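# Seat the blue-taped flask in a free shaker clamp

## Task

Put the glass flask with the blue tape into an empty clamp on the shaker so that its base sits fully down in the clamp and the clamp's spring ring surrounds the flask's cone. Do not grip it tightly, push hard on its rim or rip the foil covering its mouth. At the end every other flask must still be seated. Do not bend any clamp's legs or pry a spring ring off, do not strike any flask hard, and do not let any flask drop more than a few centimetres. Any of these breaches means failure.

## Robot and tools

Robot: two UR7e arms, left_arm and right_arm, each with a Robotiq 140 two-finger gripper whose fingers can fold. A part held in the outer quarter of the pads (toward the fingertips) is squeezed as commanded. Deeper toward the palm the fingers may wrap and pull it in: narrow parts may slip, wide ones may be crushed harder than asked. A fingertip pushed into a surface folds easily unless the gripper is fully closed, so contact may barely show. Base poses (scene frame): left_arm at (-0.027, +0.491, +0.013) m, right_arm at (+0.044, -0.521, +0.013) m, both nearly unrotated.

Frames: the scene frame has its origin at table-top height midway between the arms, +z up, +x out over the table, left_arm on the +y side. Each arm's reported hand pose, velocities and targets are in that arm's own base frame. Offsets are along the current Hand target's own axes: gripper +z is where the fingers point, y is the opening direction. end_effector_position is the point between closed pads; fingertips extend about 33 mm past it (9 mm when wide open). Printed poses may be off by a few centimetres.

A row is 18 numbers, each in [-1, 1], always for both arms: left dx, dy, dz, rx, ry, rz, gripper position, force_limit, speed, then the same nine for the right arm. dx..rz are an offset from that arm's Hand target as it stood when the action or move began (not a pose, and not counted from the previous row); 1.0 = 0.6 m or 180 degrees; rx, ry, rz form one rotation vector. Sending the same offset twice moves twice. Six zeros re-command the present Hand target. Gripper numbers are absolute: position +1 fully open (140 mm), about -0.8 pads touch, -1 close until blocked; force_limit -1 gentle (about 14 N) up to +1 (58 N); speed -1 slow (about 30 mm/s) to +1 (250 mm/s). Faster closes grip harder. To keep a gripper unchanged, repeat its last three numbers; 0 is a real command. Orientation commands are clipped to 32 degrees from the measured orientation each step.

Tools:
- execute_actions(actions, cameras): actions is a list of actions; each action is up to 15 rows at 1/30 s each, the last row held to fill 15 steps (0.5 s). An empty list returns state plus all camera images.
- move(target, speed, blend, stop_force, zero, blocking, cameras): straight-line path for each gripper toward the offset in target (one row, or up to 15 rows all counted from the same starting Hand targets). speed in m/s, 0.002 to 3.6, default 0.25 (turns at twice that in rad/s). blend in m rounds corners in a list; 0 stops at each. stop_force in N, 3 to 120, ends an arm's path on contact; it is unreliable for light touches, for a turning gripper, or when leaving a contact (omit it then). zero (default true) re-zeros force before the move. blocking=false returns early and cannot be combined with stop_force. Paths do not avoid obstacles; don't route near an arm's own base.
- wait(seconds 0 to 10), stop() to brake a running move, zoom_image(camera, region [x0,y0,x1,y1], at most 504x504 px) on the newest image, zero_wrist_force(arm), read_manual(section), finished_scene(scene = current scene number; irreversible).

Cameras: cam_head_left, cam_head_right, cam_high, cam_low, cam_left_wrist, cam_right_wrist, each 896x504.

Results: hand position in m, quaternion wxyz, velocities; Hand target (last commanded, clipped pose, the base for the next offset; the gripper often rests slightly short, so re-send or add the gap). object_status: 0 moving, 1 blocked while opening, 2 blocked while closing (a grip), 3 reached position or pads met. position_measured in counts: 3 open, 75 about 100 mm, 139 about 60 mm, 200 about 20 mm, 230 pads met. To grip harder while status is 2, raise force_limit and nudge position (-1 to -0.98); to soften, reopen and close slowly. Wrist force/torque are in the end-effector axes, a push shows as force from the surface into the arm, plus a line for the peak since last shown. The move line gives the ending (done, off_target, moving, held, fault) and limits (paced = pose clipped, held = steps withheld). Joint torques include gravity. MOTOR HOT appears at 70 °C; at 85 °C the arm brakes for 30 to 60 s.

Avoid: forces of about 150 N on an arm or joint torques at the limits (138 N m big joints, 25.7 N m wrists) cause a 10 s fault stop; arms are stiff, so even a small overshoot past a firm contact can fault. After a fault, release any grip that pins the arm. Any contact between the two arms, including one gripper closing on the other's fingers, can fail the scene. Move slowly near glass, grip flasks gently, avoid twisting or levering the wrist, never drop or release moving parts, keep everything on the table, and leave it stable before finished_scene. Loose objects may occasionally be nudged.

Each tool is called after "Request:" as name([rows], argument=value, ...), one row to a line, values as JSON.

## Session

Request:
execute_actions(actions=[])

Scene clock: 0.00 s.
left_arm: end_effector_position=(+0.9512, -0.1013, +0.3088) position_measured=3 object_status=3 end_effector_quat_wxyz=(-0.049, +0.736, -0.287, +0.612) | right_arm: end_effector_position=(+1.0342, +0.1166, +0.2080) position_measured=3 object_status=3 end_effector_quat_wxyz=(+0.089, +0.871, -0.127, +0.466)
Joint positions: left_arm=[-0.225 -0.845 1.355 -3.401 -1.635 3.61] | right_arm=[0.086 -0.551 0.773 -2.74 -1.917 3.339]
Joint velocities: within noise
Joint torques (N m): no reading
Motor temperatures (°C): left_arm=[32 33 29 37 41 42] | right_arm=[36 24 32 36 38 42]
Wrist force (N): no reading
Wrist torque (N m): no reading
Wrist force, peak (N): no reading
Hand target: left_arm +0.9512, -0.1013, +0.3088; -0.049, +0.736, -0.287, +0.612 | right_arm +1.0342, +0.1166, +0.2080; +0.089, +0.871, -0.127, +0.466
Tool commands: left_gripper/position=+1.0 left_gripper/force_limit=+1.0 left_gripper/speed=+1.0 right_gripper/position=+1.0 right_gripper/force_limit=+1.0 right_gripper/speed=+1.0

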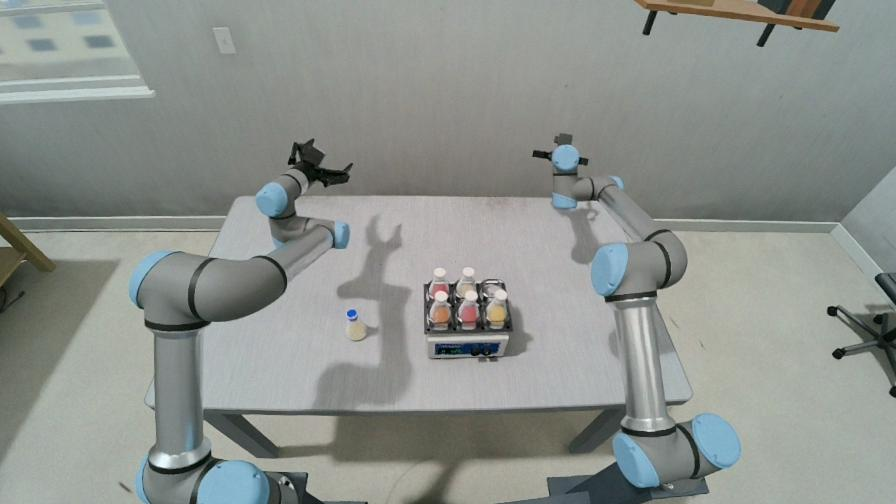

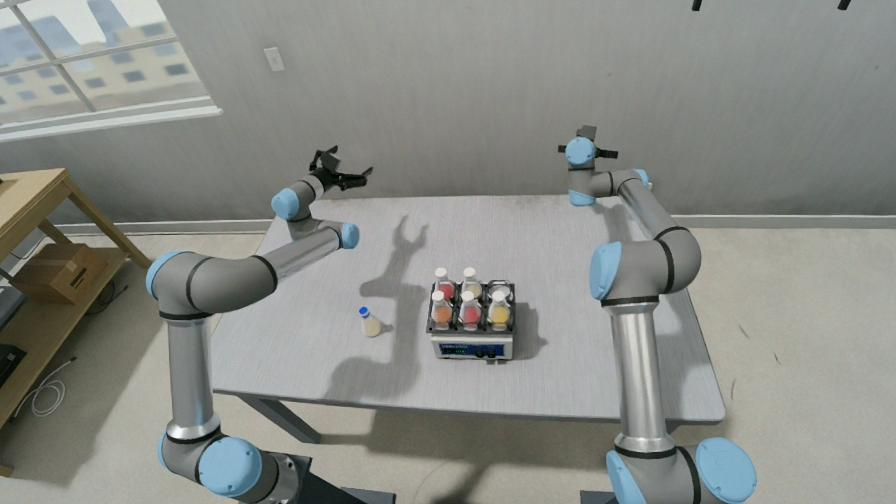

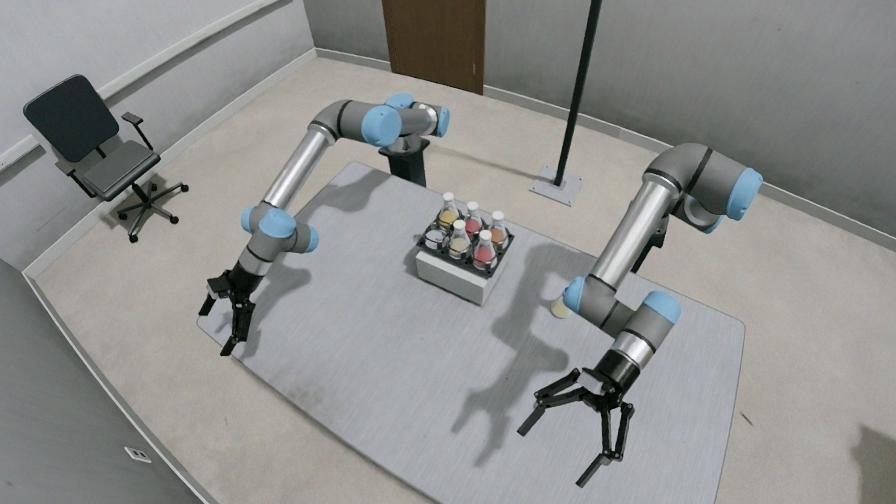

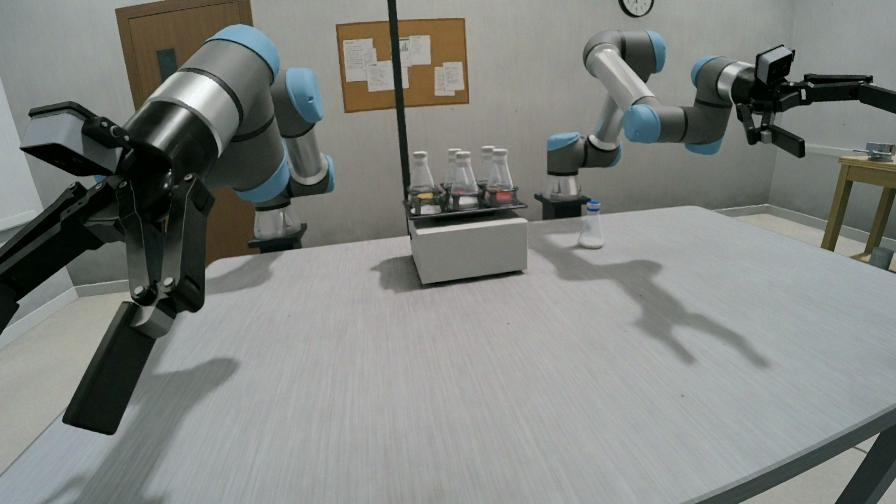

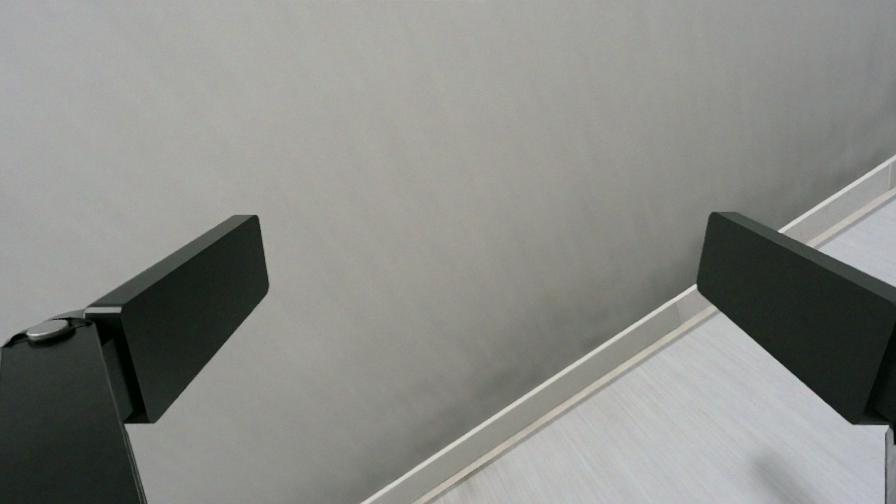

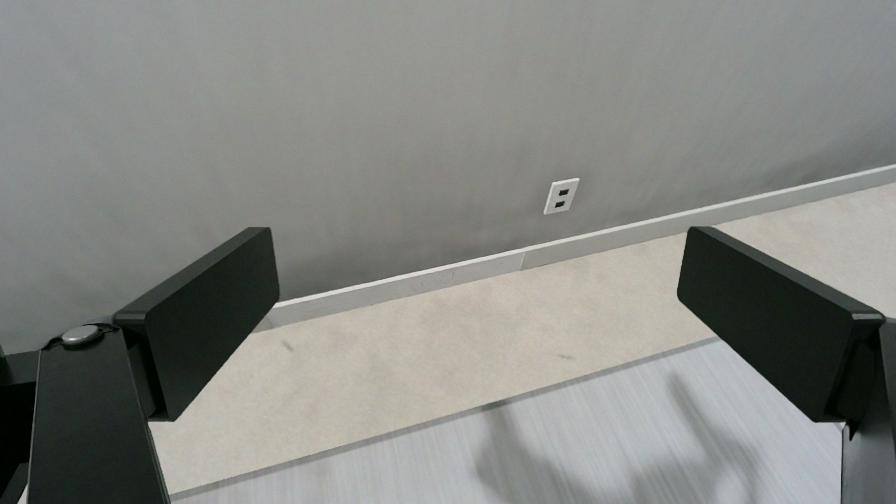

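Request:
zoom_image(camera="cam_head_left", region=[320, 250, 540, 374])

Request:
zoom_image(camera="cam_head_right", region=[330, 250, 550, 374])

Request:
zoom_image(camera="cam_high", region=[400, 180, 620, 330])

Request:
zoom_image(camera="cam_low", region=[390, 140, 630, 290])

Scaled by 2.291 from the camera's 896x504 image, which has a finer 1280x720 frame.

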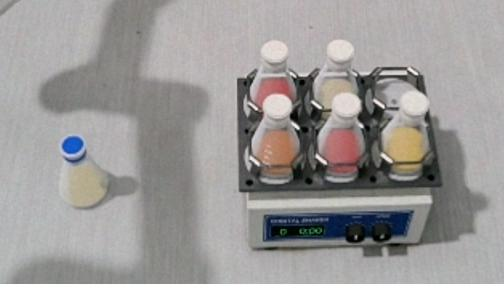

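Scaled by 2.291 from the camera's 896x504 image, which has a finer 1280x720 frame.

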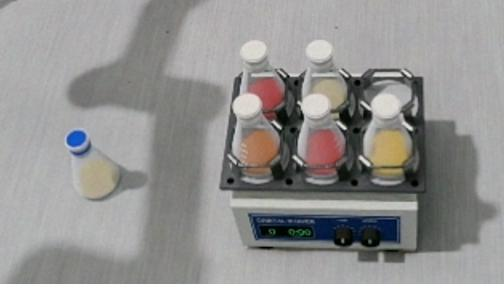

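Scaled by 2.291 from the camera's 896x504 image, which has a finer 1280x720 frame.

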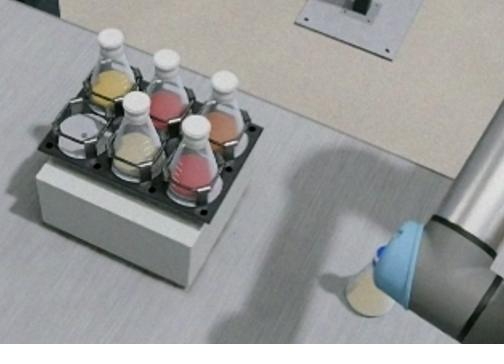

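Scaled by 2.100 from the camera's 896x504 image, which has a finer 1280x720 frame.

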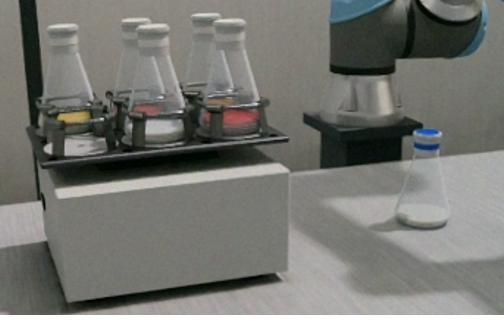

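Request:
move(target=[0.23,0.522,-0.692,-0.034,-0.428,-0.201,1,-1,-1,0,0,0,0,0,0,1,-1,-1], cameras=["all"])

Scene clock: 47.70 s.
left_arm: end_effector_position=(+0.4647, -0.3126, +0.3990) position_measured=3 object_status=3 end_effector_quat_wxyz=(+0.000, +1.000, +0.001, +0.000) | right_arm: end_effector_position=(+1.0342, +0.1166, +0.2080) position_measured=3 object_status=3 end_effector_quat_wxyz=(+0.089, +0.871, -0.127, +0.466)
Joint positions: left_arm=[-0.833 -1.395 1.06 -1.234 -1.57 2.307] | right_arm=[0.086 -0.551 0.773 -2.74 -1.917 3.339]
Joint torques (N m): left_arm=[4.87 -42.76 -16.4 -2.81 -0.67 0.51] | right_arm=[-0.38 -60.14 -26.65 -3.51 -0.37 -0.19]
Wrist force (N): left_arm=[2.1 0.1 -2.7] | right_arm=[-0.1 -0.1 -0.1]
Wrist torque (N m): left_arm=[-0.11 -0.85 -0.06] | right_arm=[-0.03 0.01 0.00]
Wrist force, peak (N): left_arm=[2.2 -0.2 -3.1] | right_arm=[0.3 0.0 -0.3]
Hand target: left_arm +0.4646, -0.3125, +0.3991; +0.000, +1.000, +0.001, +0.000 | right_arm +1.0342, +0.1166, +0.2080; +0.089, +0.871, -0.127, +0.466
Off the commanded pose: left_arm 0.000 m, 0 deg | right_arm 0.000 m, 0 deg.
move: done

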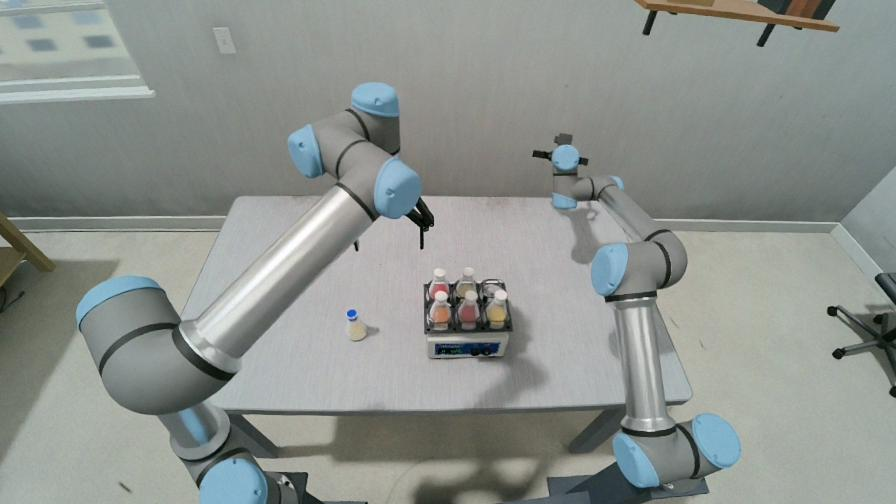

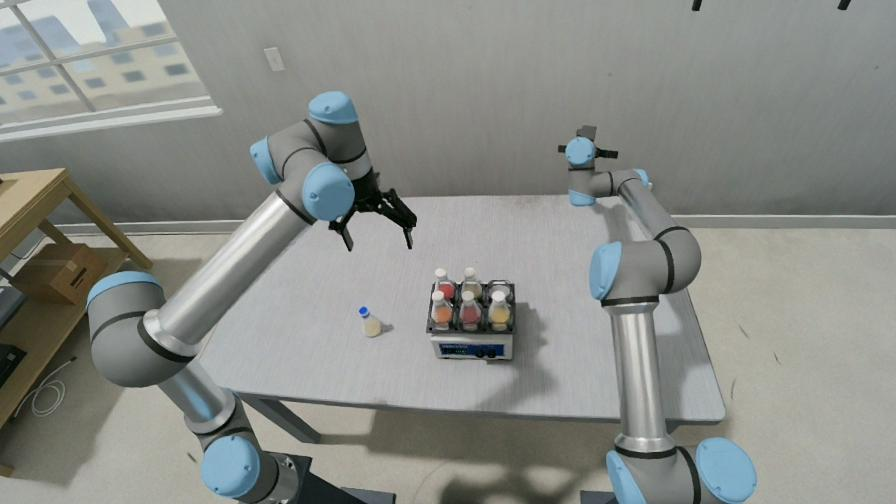

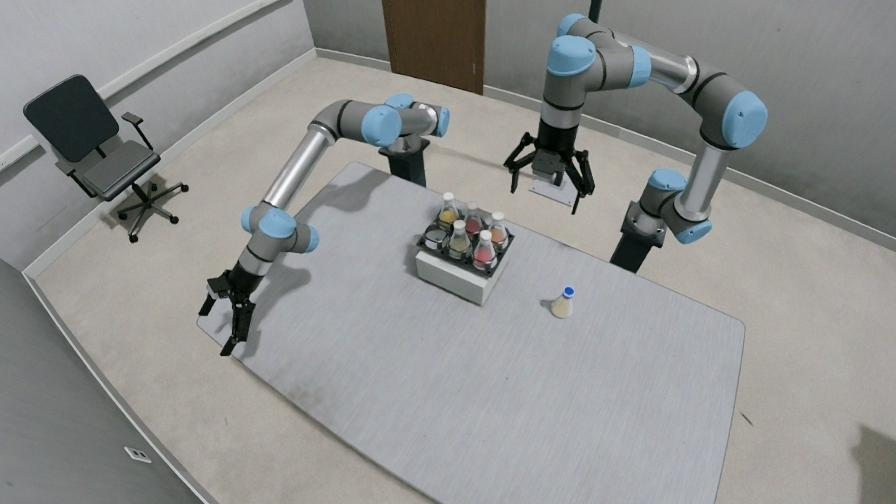

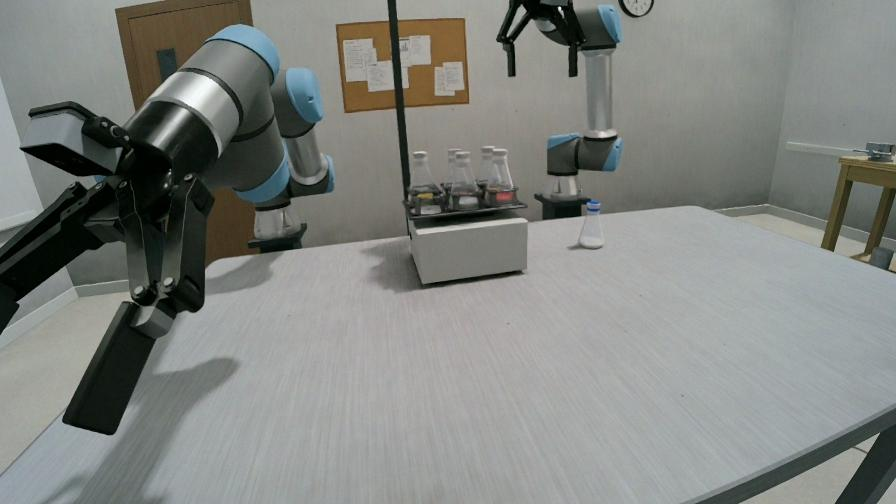

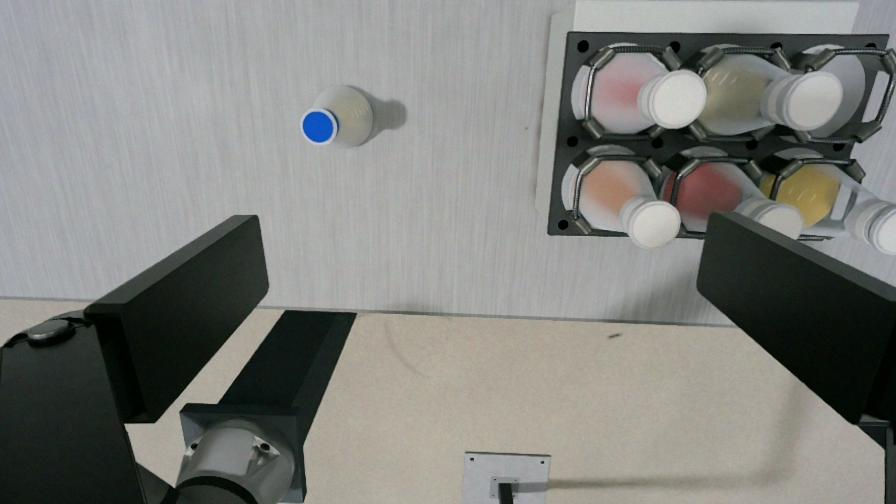

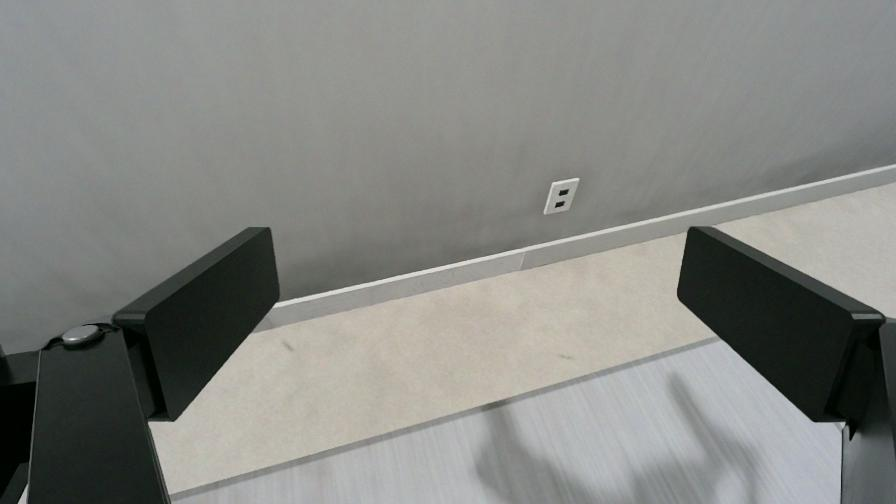

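Request:
zoom_image(camera="cam_left_wrist", region=[280, 60, 440, 160])

Request:
zoom_image(camera="cam_left_wrist", region=[530, 0, 896, 260])

Request:
zoom_image(camera="cam_low", region=[560, 185, 620, 260])

Request:
zoom_image(camera="cam_low", region=[395, 140, 535, 230])

Scaled by 3.150 from the camera's 896x504 image, which has a finer 1280x720 frame.

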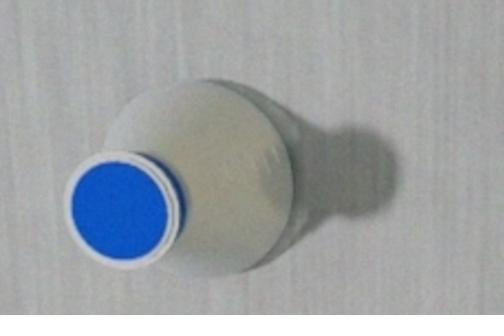

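Scaled by 1.377 from the camera's 896x504 image, which has a finer 1280x720 frame.

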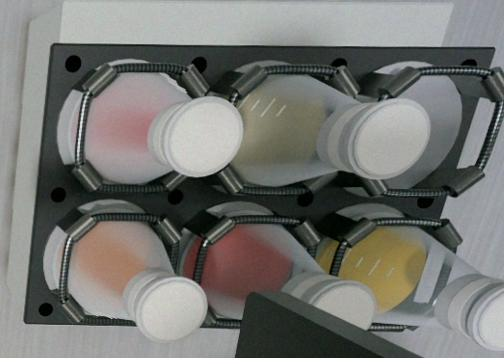

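Scaled by 6.720 from the camera's 896x504 image, which has a finer 1280x720 frame.

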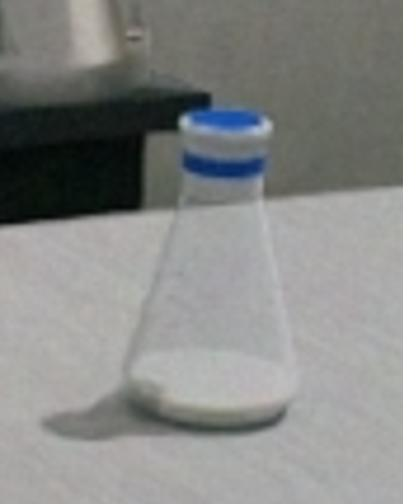

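Scaled by 3.600 from the camera's 896x504 image, which has a finer 1280x720 frame.

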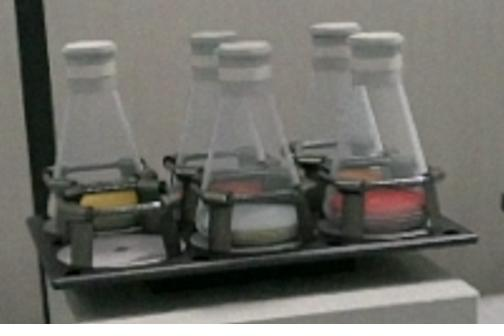

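Request:
move(target=[0.025,-0.353,0.343,-0.152,0.152,0.483,1,-1,-1,0,0,0,0,0,0,1,-1,-1], cameras=["cam_left_wrist","cam_low","cam_high"])

Scene clock: 160.50 s.
left_arm: end_effector_position=(+0.4791, -0.1005, +0.1935) position_measured=3 object_status=3 end_effector_quat_wxyz=(+0.212, +0.675, -0.674, +0.212) end_effector_velocity=(+0.000, +0.000, -0.002) end_effector_angular_velocity=(+0.001, +0.002, -0.004) | right_arm: end_effector_position=(+1.0342, +0.1166, +0.2080) position_measured=3 object_status=3 end_effector_quat_wxyz=(+0.089, +0.871, -0.127, +0.466)
Joint positions: left_arm=[-0.118 -1.563 1.947 -2.038 -2.175 4.566] | right_arm=[0.086 -0.551 0.773 -2.74 -1.917 3.339]
Joint velocities: left_arm=[0 0.003 0.001 0 0.001 0.005] | right_arm=[within noise]
Joint torques (N m): left_arm=[0.68 -36.26 -13.39 -5.63 -0.5 2.01] | right_arm=[-0.82 -60.67 -26.67 -3.3 -0.4 0.02]
Wrist force (N): left_arm=[1.6 0.1 -2.4] | right_arm=[0.1 -0.1 0.0]
Wrist torque (N m): left_arm=[-0.15 -0.48 0.07] | right_arm=[-0.03 -0.03 0.00]
Wrist force, peak (N): left_arm=[2.2 1.2 -3.6] | right_arm=[0.0 -0.4 -0.1]
Hand target: left_arm +0.4791, -0.1005, +0.1934; +0.212, +0.675, -0.674, +0.212 | right_arm +1.0342, +0.1166, +0.2080; +0.089, +0.871, -0.127, +0.466
Off the commanded pose: left_arm 0.000 m, 0 deg | right_arm 0.000 m, 0 deg.
move: done
Images, in order (width x height): cam_high 896x504, cam_low 896x504, cam_left_wrist 896x504.

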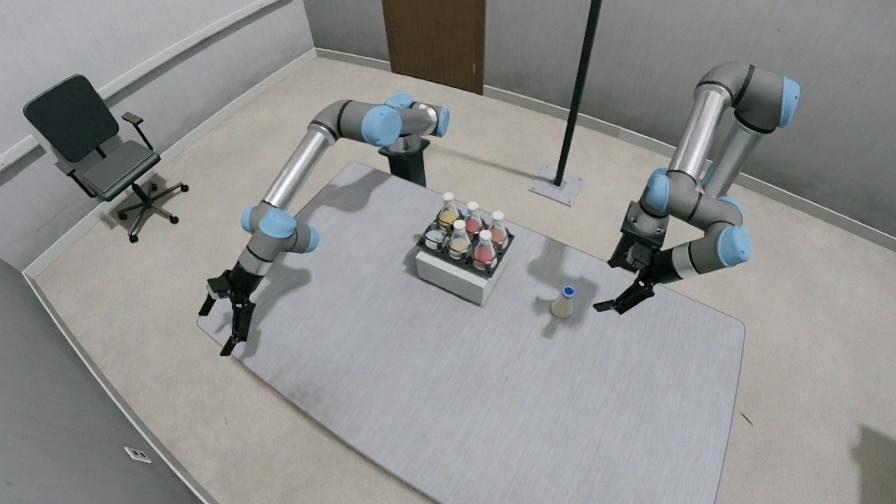

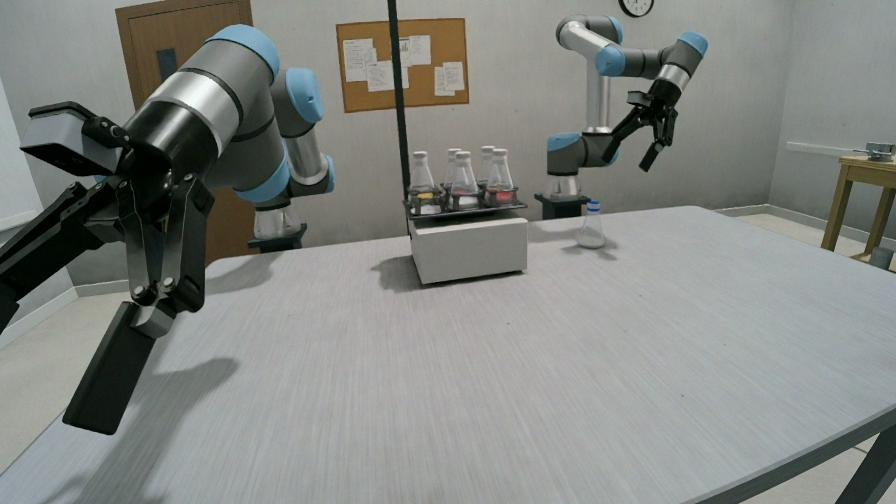

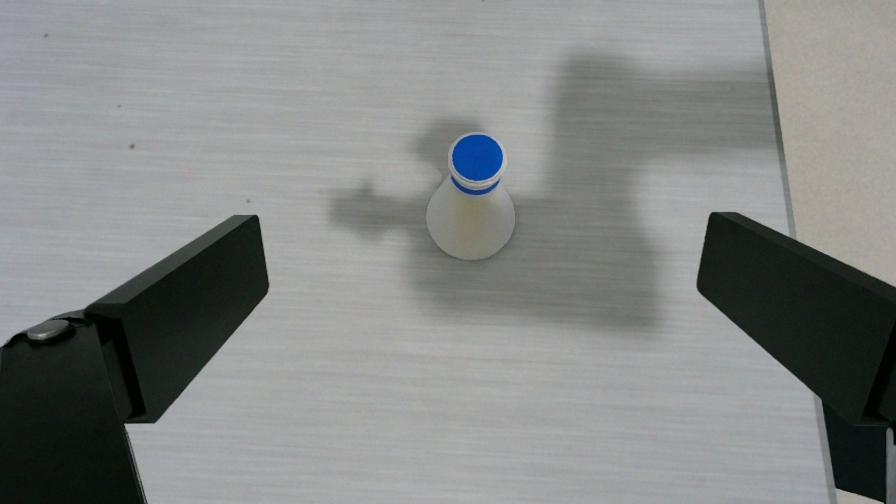

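Request:
move(target=[-0.016,0.012,0.1405,0,0,0,1,-1,-1,0,0,0,0,0,0,1,-1,-1], speed=0.15, cameras=["cam_left_wrist","cam_low"])

Request:
zoom_image(camera="cam_low", region=[540, 100, 700, 260])

Scene clock: 195.50 s.
left_arm: end_effector_position=(+0.4719, -0.1408, +0.1187) position_measured=3 object_status=3 end_effector_quat_wxyz=(+0.212, +0.675, -0.674, +0.212) | right_arm: end_effector_position=(+1.0342, +0.1166, +0.2080) position_measured=3 object_status=3 end_effector_quat_wxyz=(+0.089, +0.871, -0.127, +0.466)
Joint positions: left_arm=[-0.207 -1.488 2.103 -2.329 -2.165 4.459] | right_arm=[0.086 -0.551 0.773 -2.74 -1.917 3.339]
Joint torques (N m): left_arm=[1.81 -34.87 -26.39 -5.04 -2.88 1.87] | right_arm=[0.31 -60.15 -26.03 -3.32 -0.49 -0.18]
Wrist force (N): left_arm=[1.5 0.1 -2.5] | right_arm=[-0.1 0.1 -0.1]
Wrist torque (N m): left_arm=[-0.13 -0.46 -0.05] | right_arm=[0.00 -0.01 -0.01]
Wrist force, peak (N): left_arm=[2.0 -0.1 -4.6] | right_arm=[0.2 -0.3 0.1]
Hand target: left_arm +0.4719, -0.1409, +0.1188; +0.212, +0.675, -0.674, +0.212 | right_arm +1.0342, +0.1166, +0.2080; +0.089, +0.871, -0.127, +0.466
Off the commanded pose: left_arm 0.000 m, 0 deg | right_arm 0.000 m, 0 deg.
move: done
Images, in order (width x height): cam_low 896x504, cam_left_wrist 896x504.

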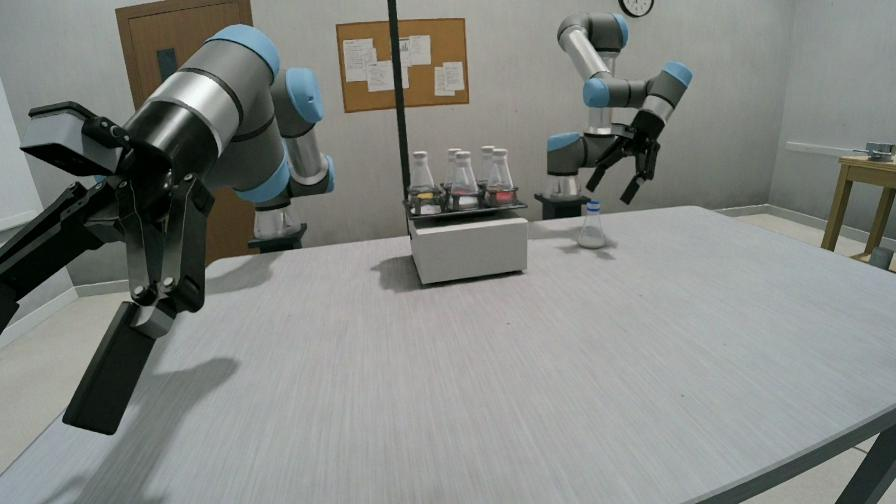

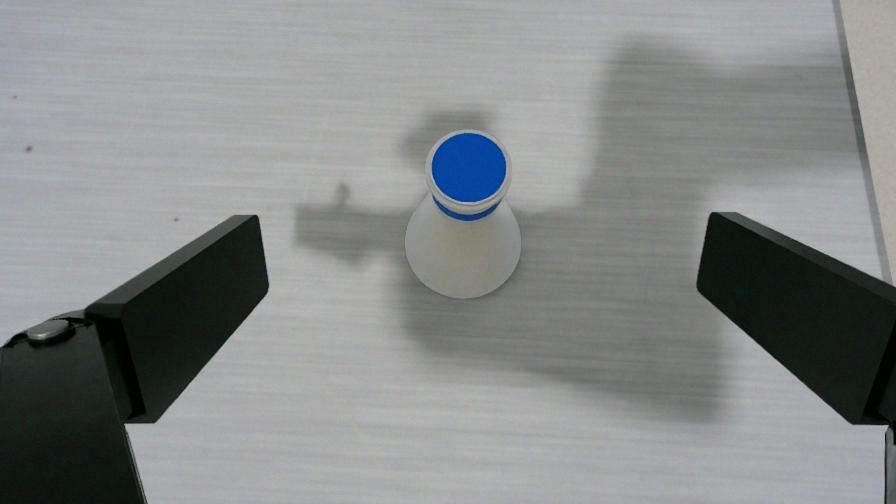

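Scaled by 3.150 from the camera's 896x504 image, which has a finer 1280x720 frame.

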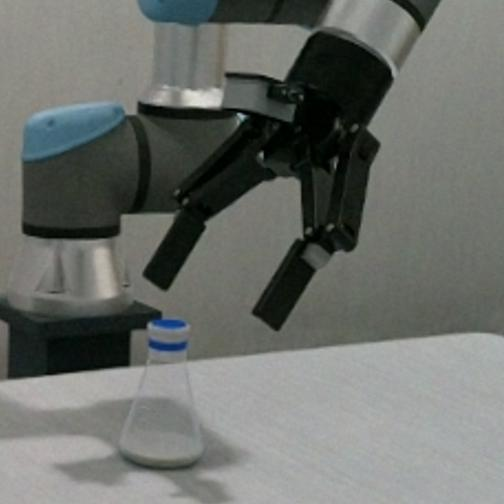

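Request:
move(target=[-0.001,-0.004,0.068,0,0,0,1,-1,-1,0,0,0,0,0,0,1,-1,-1], speed=0.12, cameras=["cam_left_wrist","cam_low"])

Request:
zoom_image(camera="cam_low", region=[560, 140, 680, 260])

Scene clock: 209.57 s.
left_arm: end_effector_position=(+0.4743, -0.1637, +0.0848) position_measured=3 object_status=3 end_effector_quat_wxyz=(+0.212, +0.675, -0.674, +0.212) | right_arm: end_effector_position=(+1.0342, +0.1166, +0.2080) position_measured=3 object_status=3 end_effector_quat_wxyz=(+0.089, +0.871, -0.127, +0.466)
Joint positions: left_arm=[-0.255 -1.421 2.146 -2.47 -2.157 4.402] | right_arm=[0.086 -0.551 0.773 -2.74 -1.917 3.339]
Joint torques (N m): left_arm=[3.54 -37.44 -29.51 -2.77 -2.63 2.25] | right_arm=[-1.58 -60.46 -27.01 -3.17 -0.7 -0.23]
Wrist force (N): left_arm=[1.5 0.3 -2.5] | right_arm=[0.0 -0.1 -0.1]
Wrist torque (N m): left_arm=[-0.10 -0.48 -0.04] | right_arm=[-0.03 -0.02 -0.01]
Wrist force, peak (N): left_arm=[1.8 0.1 -3.8] | right_arm=[0.1 -0.1 -0.3]
Hand target: left_arm +0.4744, -0.1637, +0.0850; +0.212, +0.675, -0.674, +0.212 | right_arm +1.0342, +0.1166, +0.2080; +0.089, +0.871, -0.127, +0.466
Off the commanded pose: left_arm 0.000 m, 0 deg | right_arm 0.000 m, 0 deg.
move: done
Images, in order (width x height): cam_low 896x504, cam_left_wrist 896x504.

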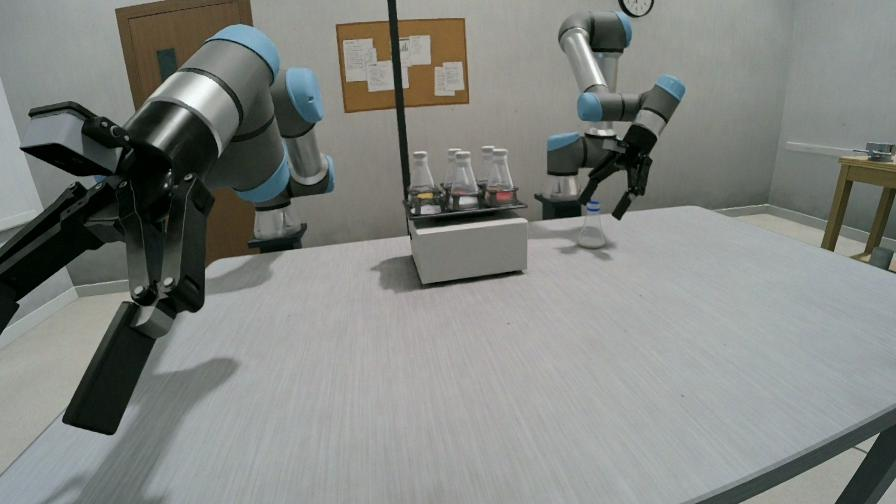

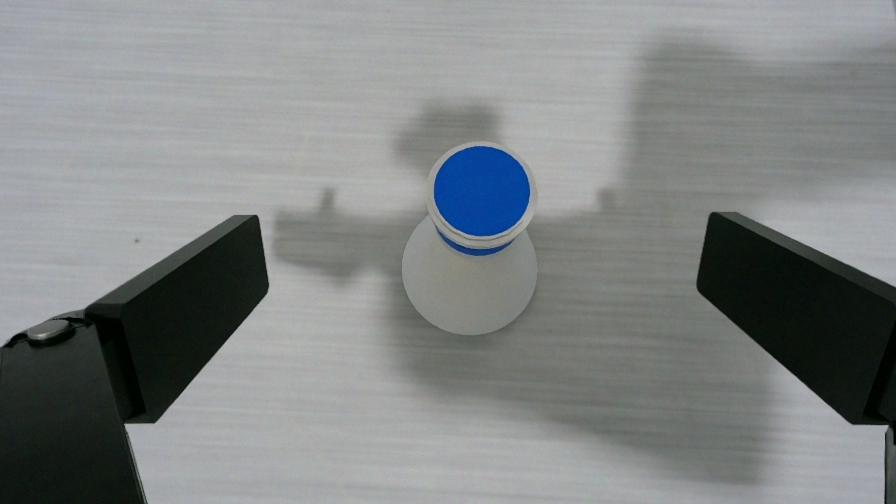

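Scaled by 4.200 from the camera's 896x504 image, which has a finer 1280x720 frame.

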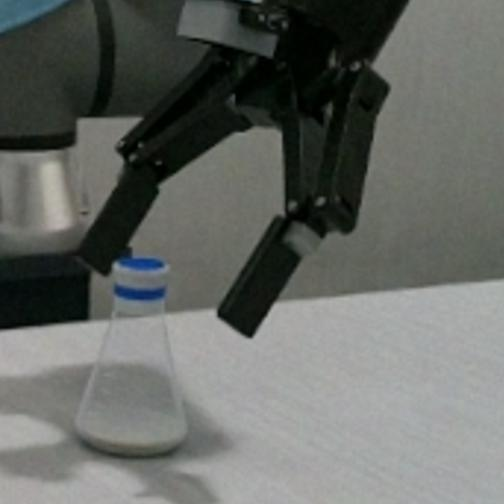

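Request:
move(target=[0,0,0,0,0,0,-0.27,-1,-1,0,0,0,0,0,0,1,-1,-1], cameras=["cam_left_wrist","cam_low"])

Request:
zoom_image(camera="cam_low", region=[560, 140, 680, 260])

Request:
zoom_image(camera="cam_left_wrist", region=[330, 100, 630, 350])

Scene clock: 222.00 s.
left_arm: end_effector_position=(+0.4744, -0.1637, +0.0850) position_measured=163 object_status=0 end_effector_quat_wxyz=(+0.212, +0.675, -0.674, +0.212) | right_arm: end_effector_position=(+1.0342, +0.1166, +0.2080) position_measured=3 object_status=3 end_effector_quat_wxyz=(+0.089, +0.871, -0.127, +0.466)
Joint positions: left_arm=[-0.255 -1.421 2.146 -2.47 -2.157 4.402] | right_arm=[0.086 -0.551 0.773 -2.74 -1.917 3.339]
Joint torques (N m): left_arm=[6.83 -37.55 -29.49 -1.88 -3.05 2.5] | right_arm=[-0.86 -60.42 -26.66 -3.23 -0.4 -0.53]
Wrist force (N): left_arm=[1.6 0.2 -2.4] | right_arm=[0.0 0.0 0.0]
Wrist torque (N m): left_arm=[-0.11 -0.54 -0.03] | right_arm=[0.00 -0.02 -0.01]
Wrist force, peak (N): left_arm=[1.9 0.1 -2.6] | right_arm=[0.1 -0.2 -0.3]
Hand target: left_arm +0.4744, -0.1637, +0.0850; +0.212, +0.675, -0.674, +0.212 | right_arm +1.0342, +0.1166, +0.2080; +0.089, +0.871, -0.127, +0.466
Off the commanded pose: left_arm 0.000 m, 0 deg | right_arm 0.000 m, 0 deg.
move: done
Images, in order (width x height): cam_low 896x504, cam_left_wrist 896x504.

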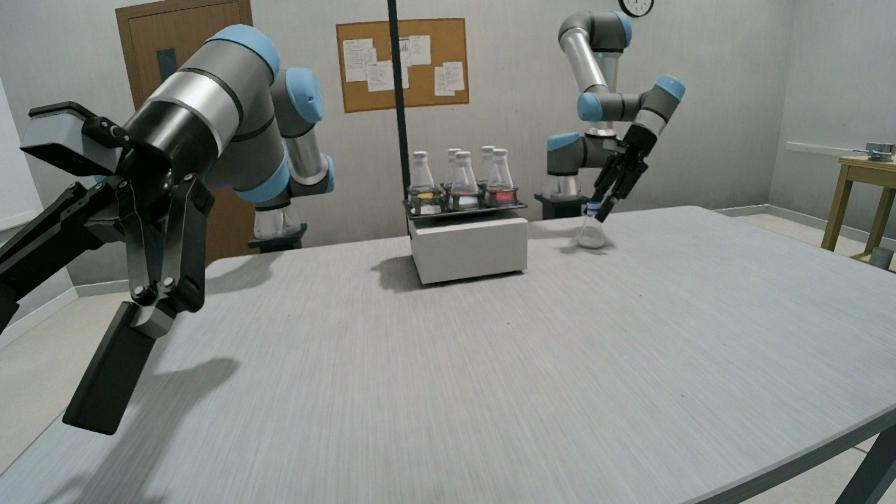

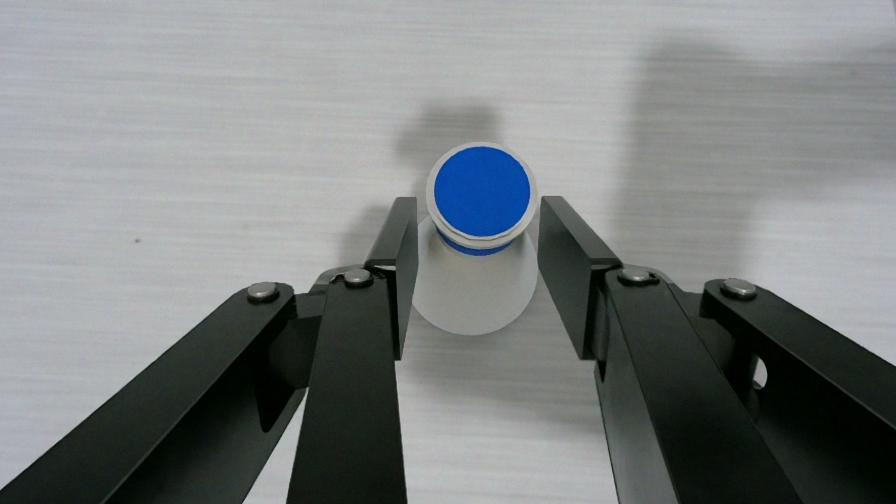

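Scaled by 4.200 from the camera's 896x504 image, which has a finer 1280x720 frame.

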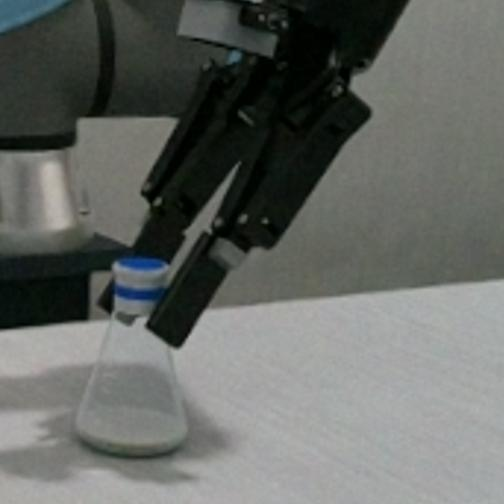

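Scaled by 1.680 from the camera's 896x504 image, which has a finer 1280x720 frame.

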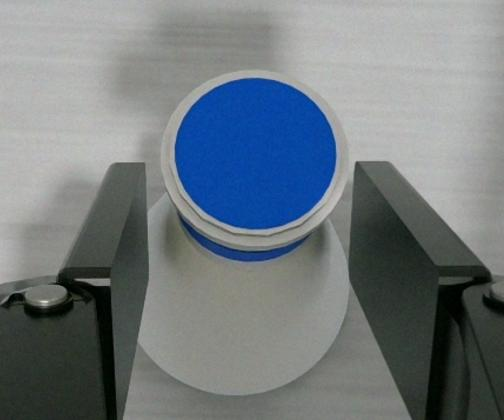

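Request:
move(target=[0,0,0,0,0,0,-1,-1,-1,0,0,0,0,0,0,1,-1,-1])

Request:
wait(seconds=1, cameras=["cam_left_wrist","cam_low"])

Request:
zoom_image(camera="cam_low", region=[560, 140, 680, 260])

Request:
zoom_image(camera="cam_left_wrist", region=[330, 100, 630, 350])

Scene clock: 242.73 s.
left_arm: end_effector_position=(+0.4744, -0.1637, +0.0850) position_measured=178 object_status=2 end_effector_quat_wxyz=(+0.212, +0.675, -0.674, +0.212) | right_arm: end_effector_position=(+1.0342, +0.1166, +0.2080) position_measured=3 object_status=3 end_effector_quat_wxyz=(+0.089, +0.871, -0.127, +0.466)
Joint positions: left_arm=[-0.255 -1.421 2.146 -2.47 -2.157 4.402] | right_arm=[0.086 -0.551 0.773 -2.74 -1.917 3.339]
Joint torques (N m): left_arm=[5.98 -36.37 -28.68 -1.98 -2.98 2.27] | right_arm=[-0.58 -59.86 -26.36 -3.23 -0.54 -0.23]
Wrist force (N): left_arm=[2.5 0.1 -5.0] | right_arm=[0.2 0.0 0.0]
Wrist torque (N m): left_arm=[-0.08 -0.57 -0.02] | right_arm=[-0.02 -0.04 -0.01]
Wrist force, peak (N): left_arm=[2.4 0.0 -5.3] | right_arm=[0.2 -0.2 -0.2]
Hand target: left_arm +0.4744, -0.1637, +0.0850; +0.212, +0.675, -0.674, +0.212 | right_arm +1.0342, +0.1166, +0.2080; +0.089, +0.871, -0.127, +0.466
Off the commanded pose: left_arm 0.000 m, 0 deg | right_arm 0.000 m, 0 deg.
move: done

Scene clock: 243.73 s.
left_arm: end_effector_position=(+0.4744, -0.1637, +0.0850) position_measured=178 object_status=2 end_effector_quat_wxyz=(+0.212, +0.675, -0.674, +0.212) | right_arm: end_effector_position=(+1.0342, +0.1166, +0.2080) position_measured=3 object_status=3 end_effector_quat_wxyz=(+0.089, +0.871, -0.127, +0.466)
Joint positions: left_arm=[-0.255 -1.421 2.146 -2.47 -2.157 4.402] | right_arm=[0.086 -0.551 0.773 -2.74 -1.917 3.339]
Joint torques (N m): left_arm=[3.7 -36.29 -28.18 -1.75 -2.68 2.17] | right_arm=[-0.68 -60.46 -26.92 -2.94 -0.57 -0.28]
Wrist force (N): left_arm=[2.3 0.0 -4.7] | right_arm=[-0.2 0.2 0.0]
Wrist torque (N m): left_arm=[-0.12 -0.54 -0.02] | right_arm=[0.03 0.03 0.00]
Wrist force, peak (N): left_arm=[2.6 -0.1 -5.5] | right_arm=[0.3 -0.2 -0.1]
Hand target: left_arm +0.4744, -0.1637, +0.0850; +0.212, +0.675, -0.674, +0.212 | right_arm +1.0342, +0.1166, +0.2080; +0.089, +0.871, -0.127, +0.466
Tool commands: left_gripper/position=-1.0 left_gripper/force_limit=-1.0 left_gripper/speed=-1.0 right_gripper/position=+1.0 right_gripper/force_limit=-1.0 right_gripper/speed=-1.0
Off the commanded pose: left_arm 0.000 m, 0 deg | right_arm 0.000 m, 0 deg.
wait: 1.00 s; at rest by 0.17 s
Images, in order (width x height): cam_low 896x504, cam_left_wrist 896x504.

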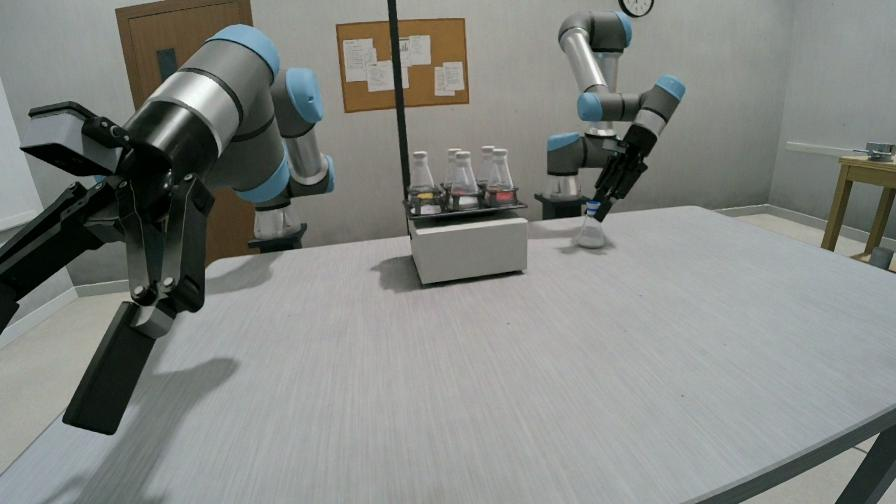

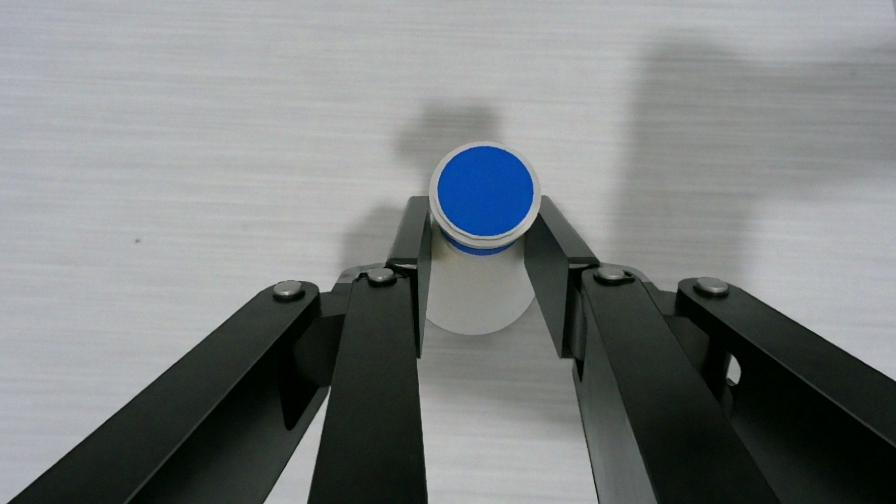

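Scaled by 4.200 from the camera's 896x504 image, which has a finer 1280x720 frame.

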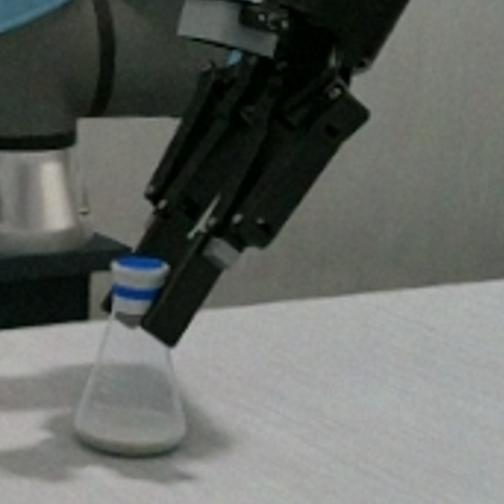

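Scaled by 1.680 from the camera's 896x504 image, which has a finer 1280x720 frame.

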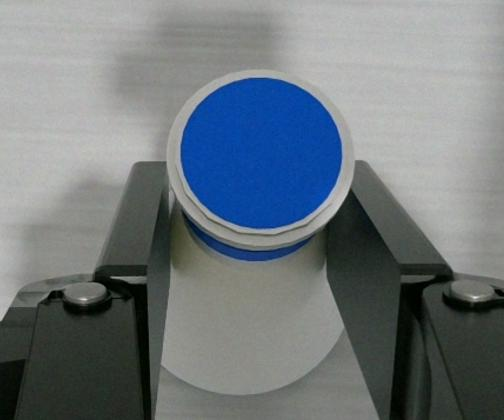

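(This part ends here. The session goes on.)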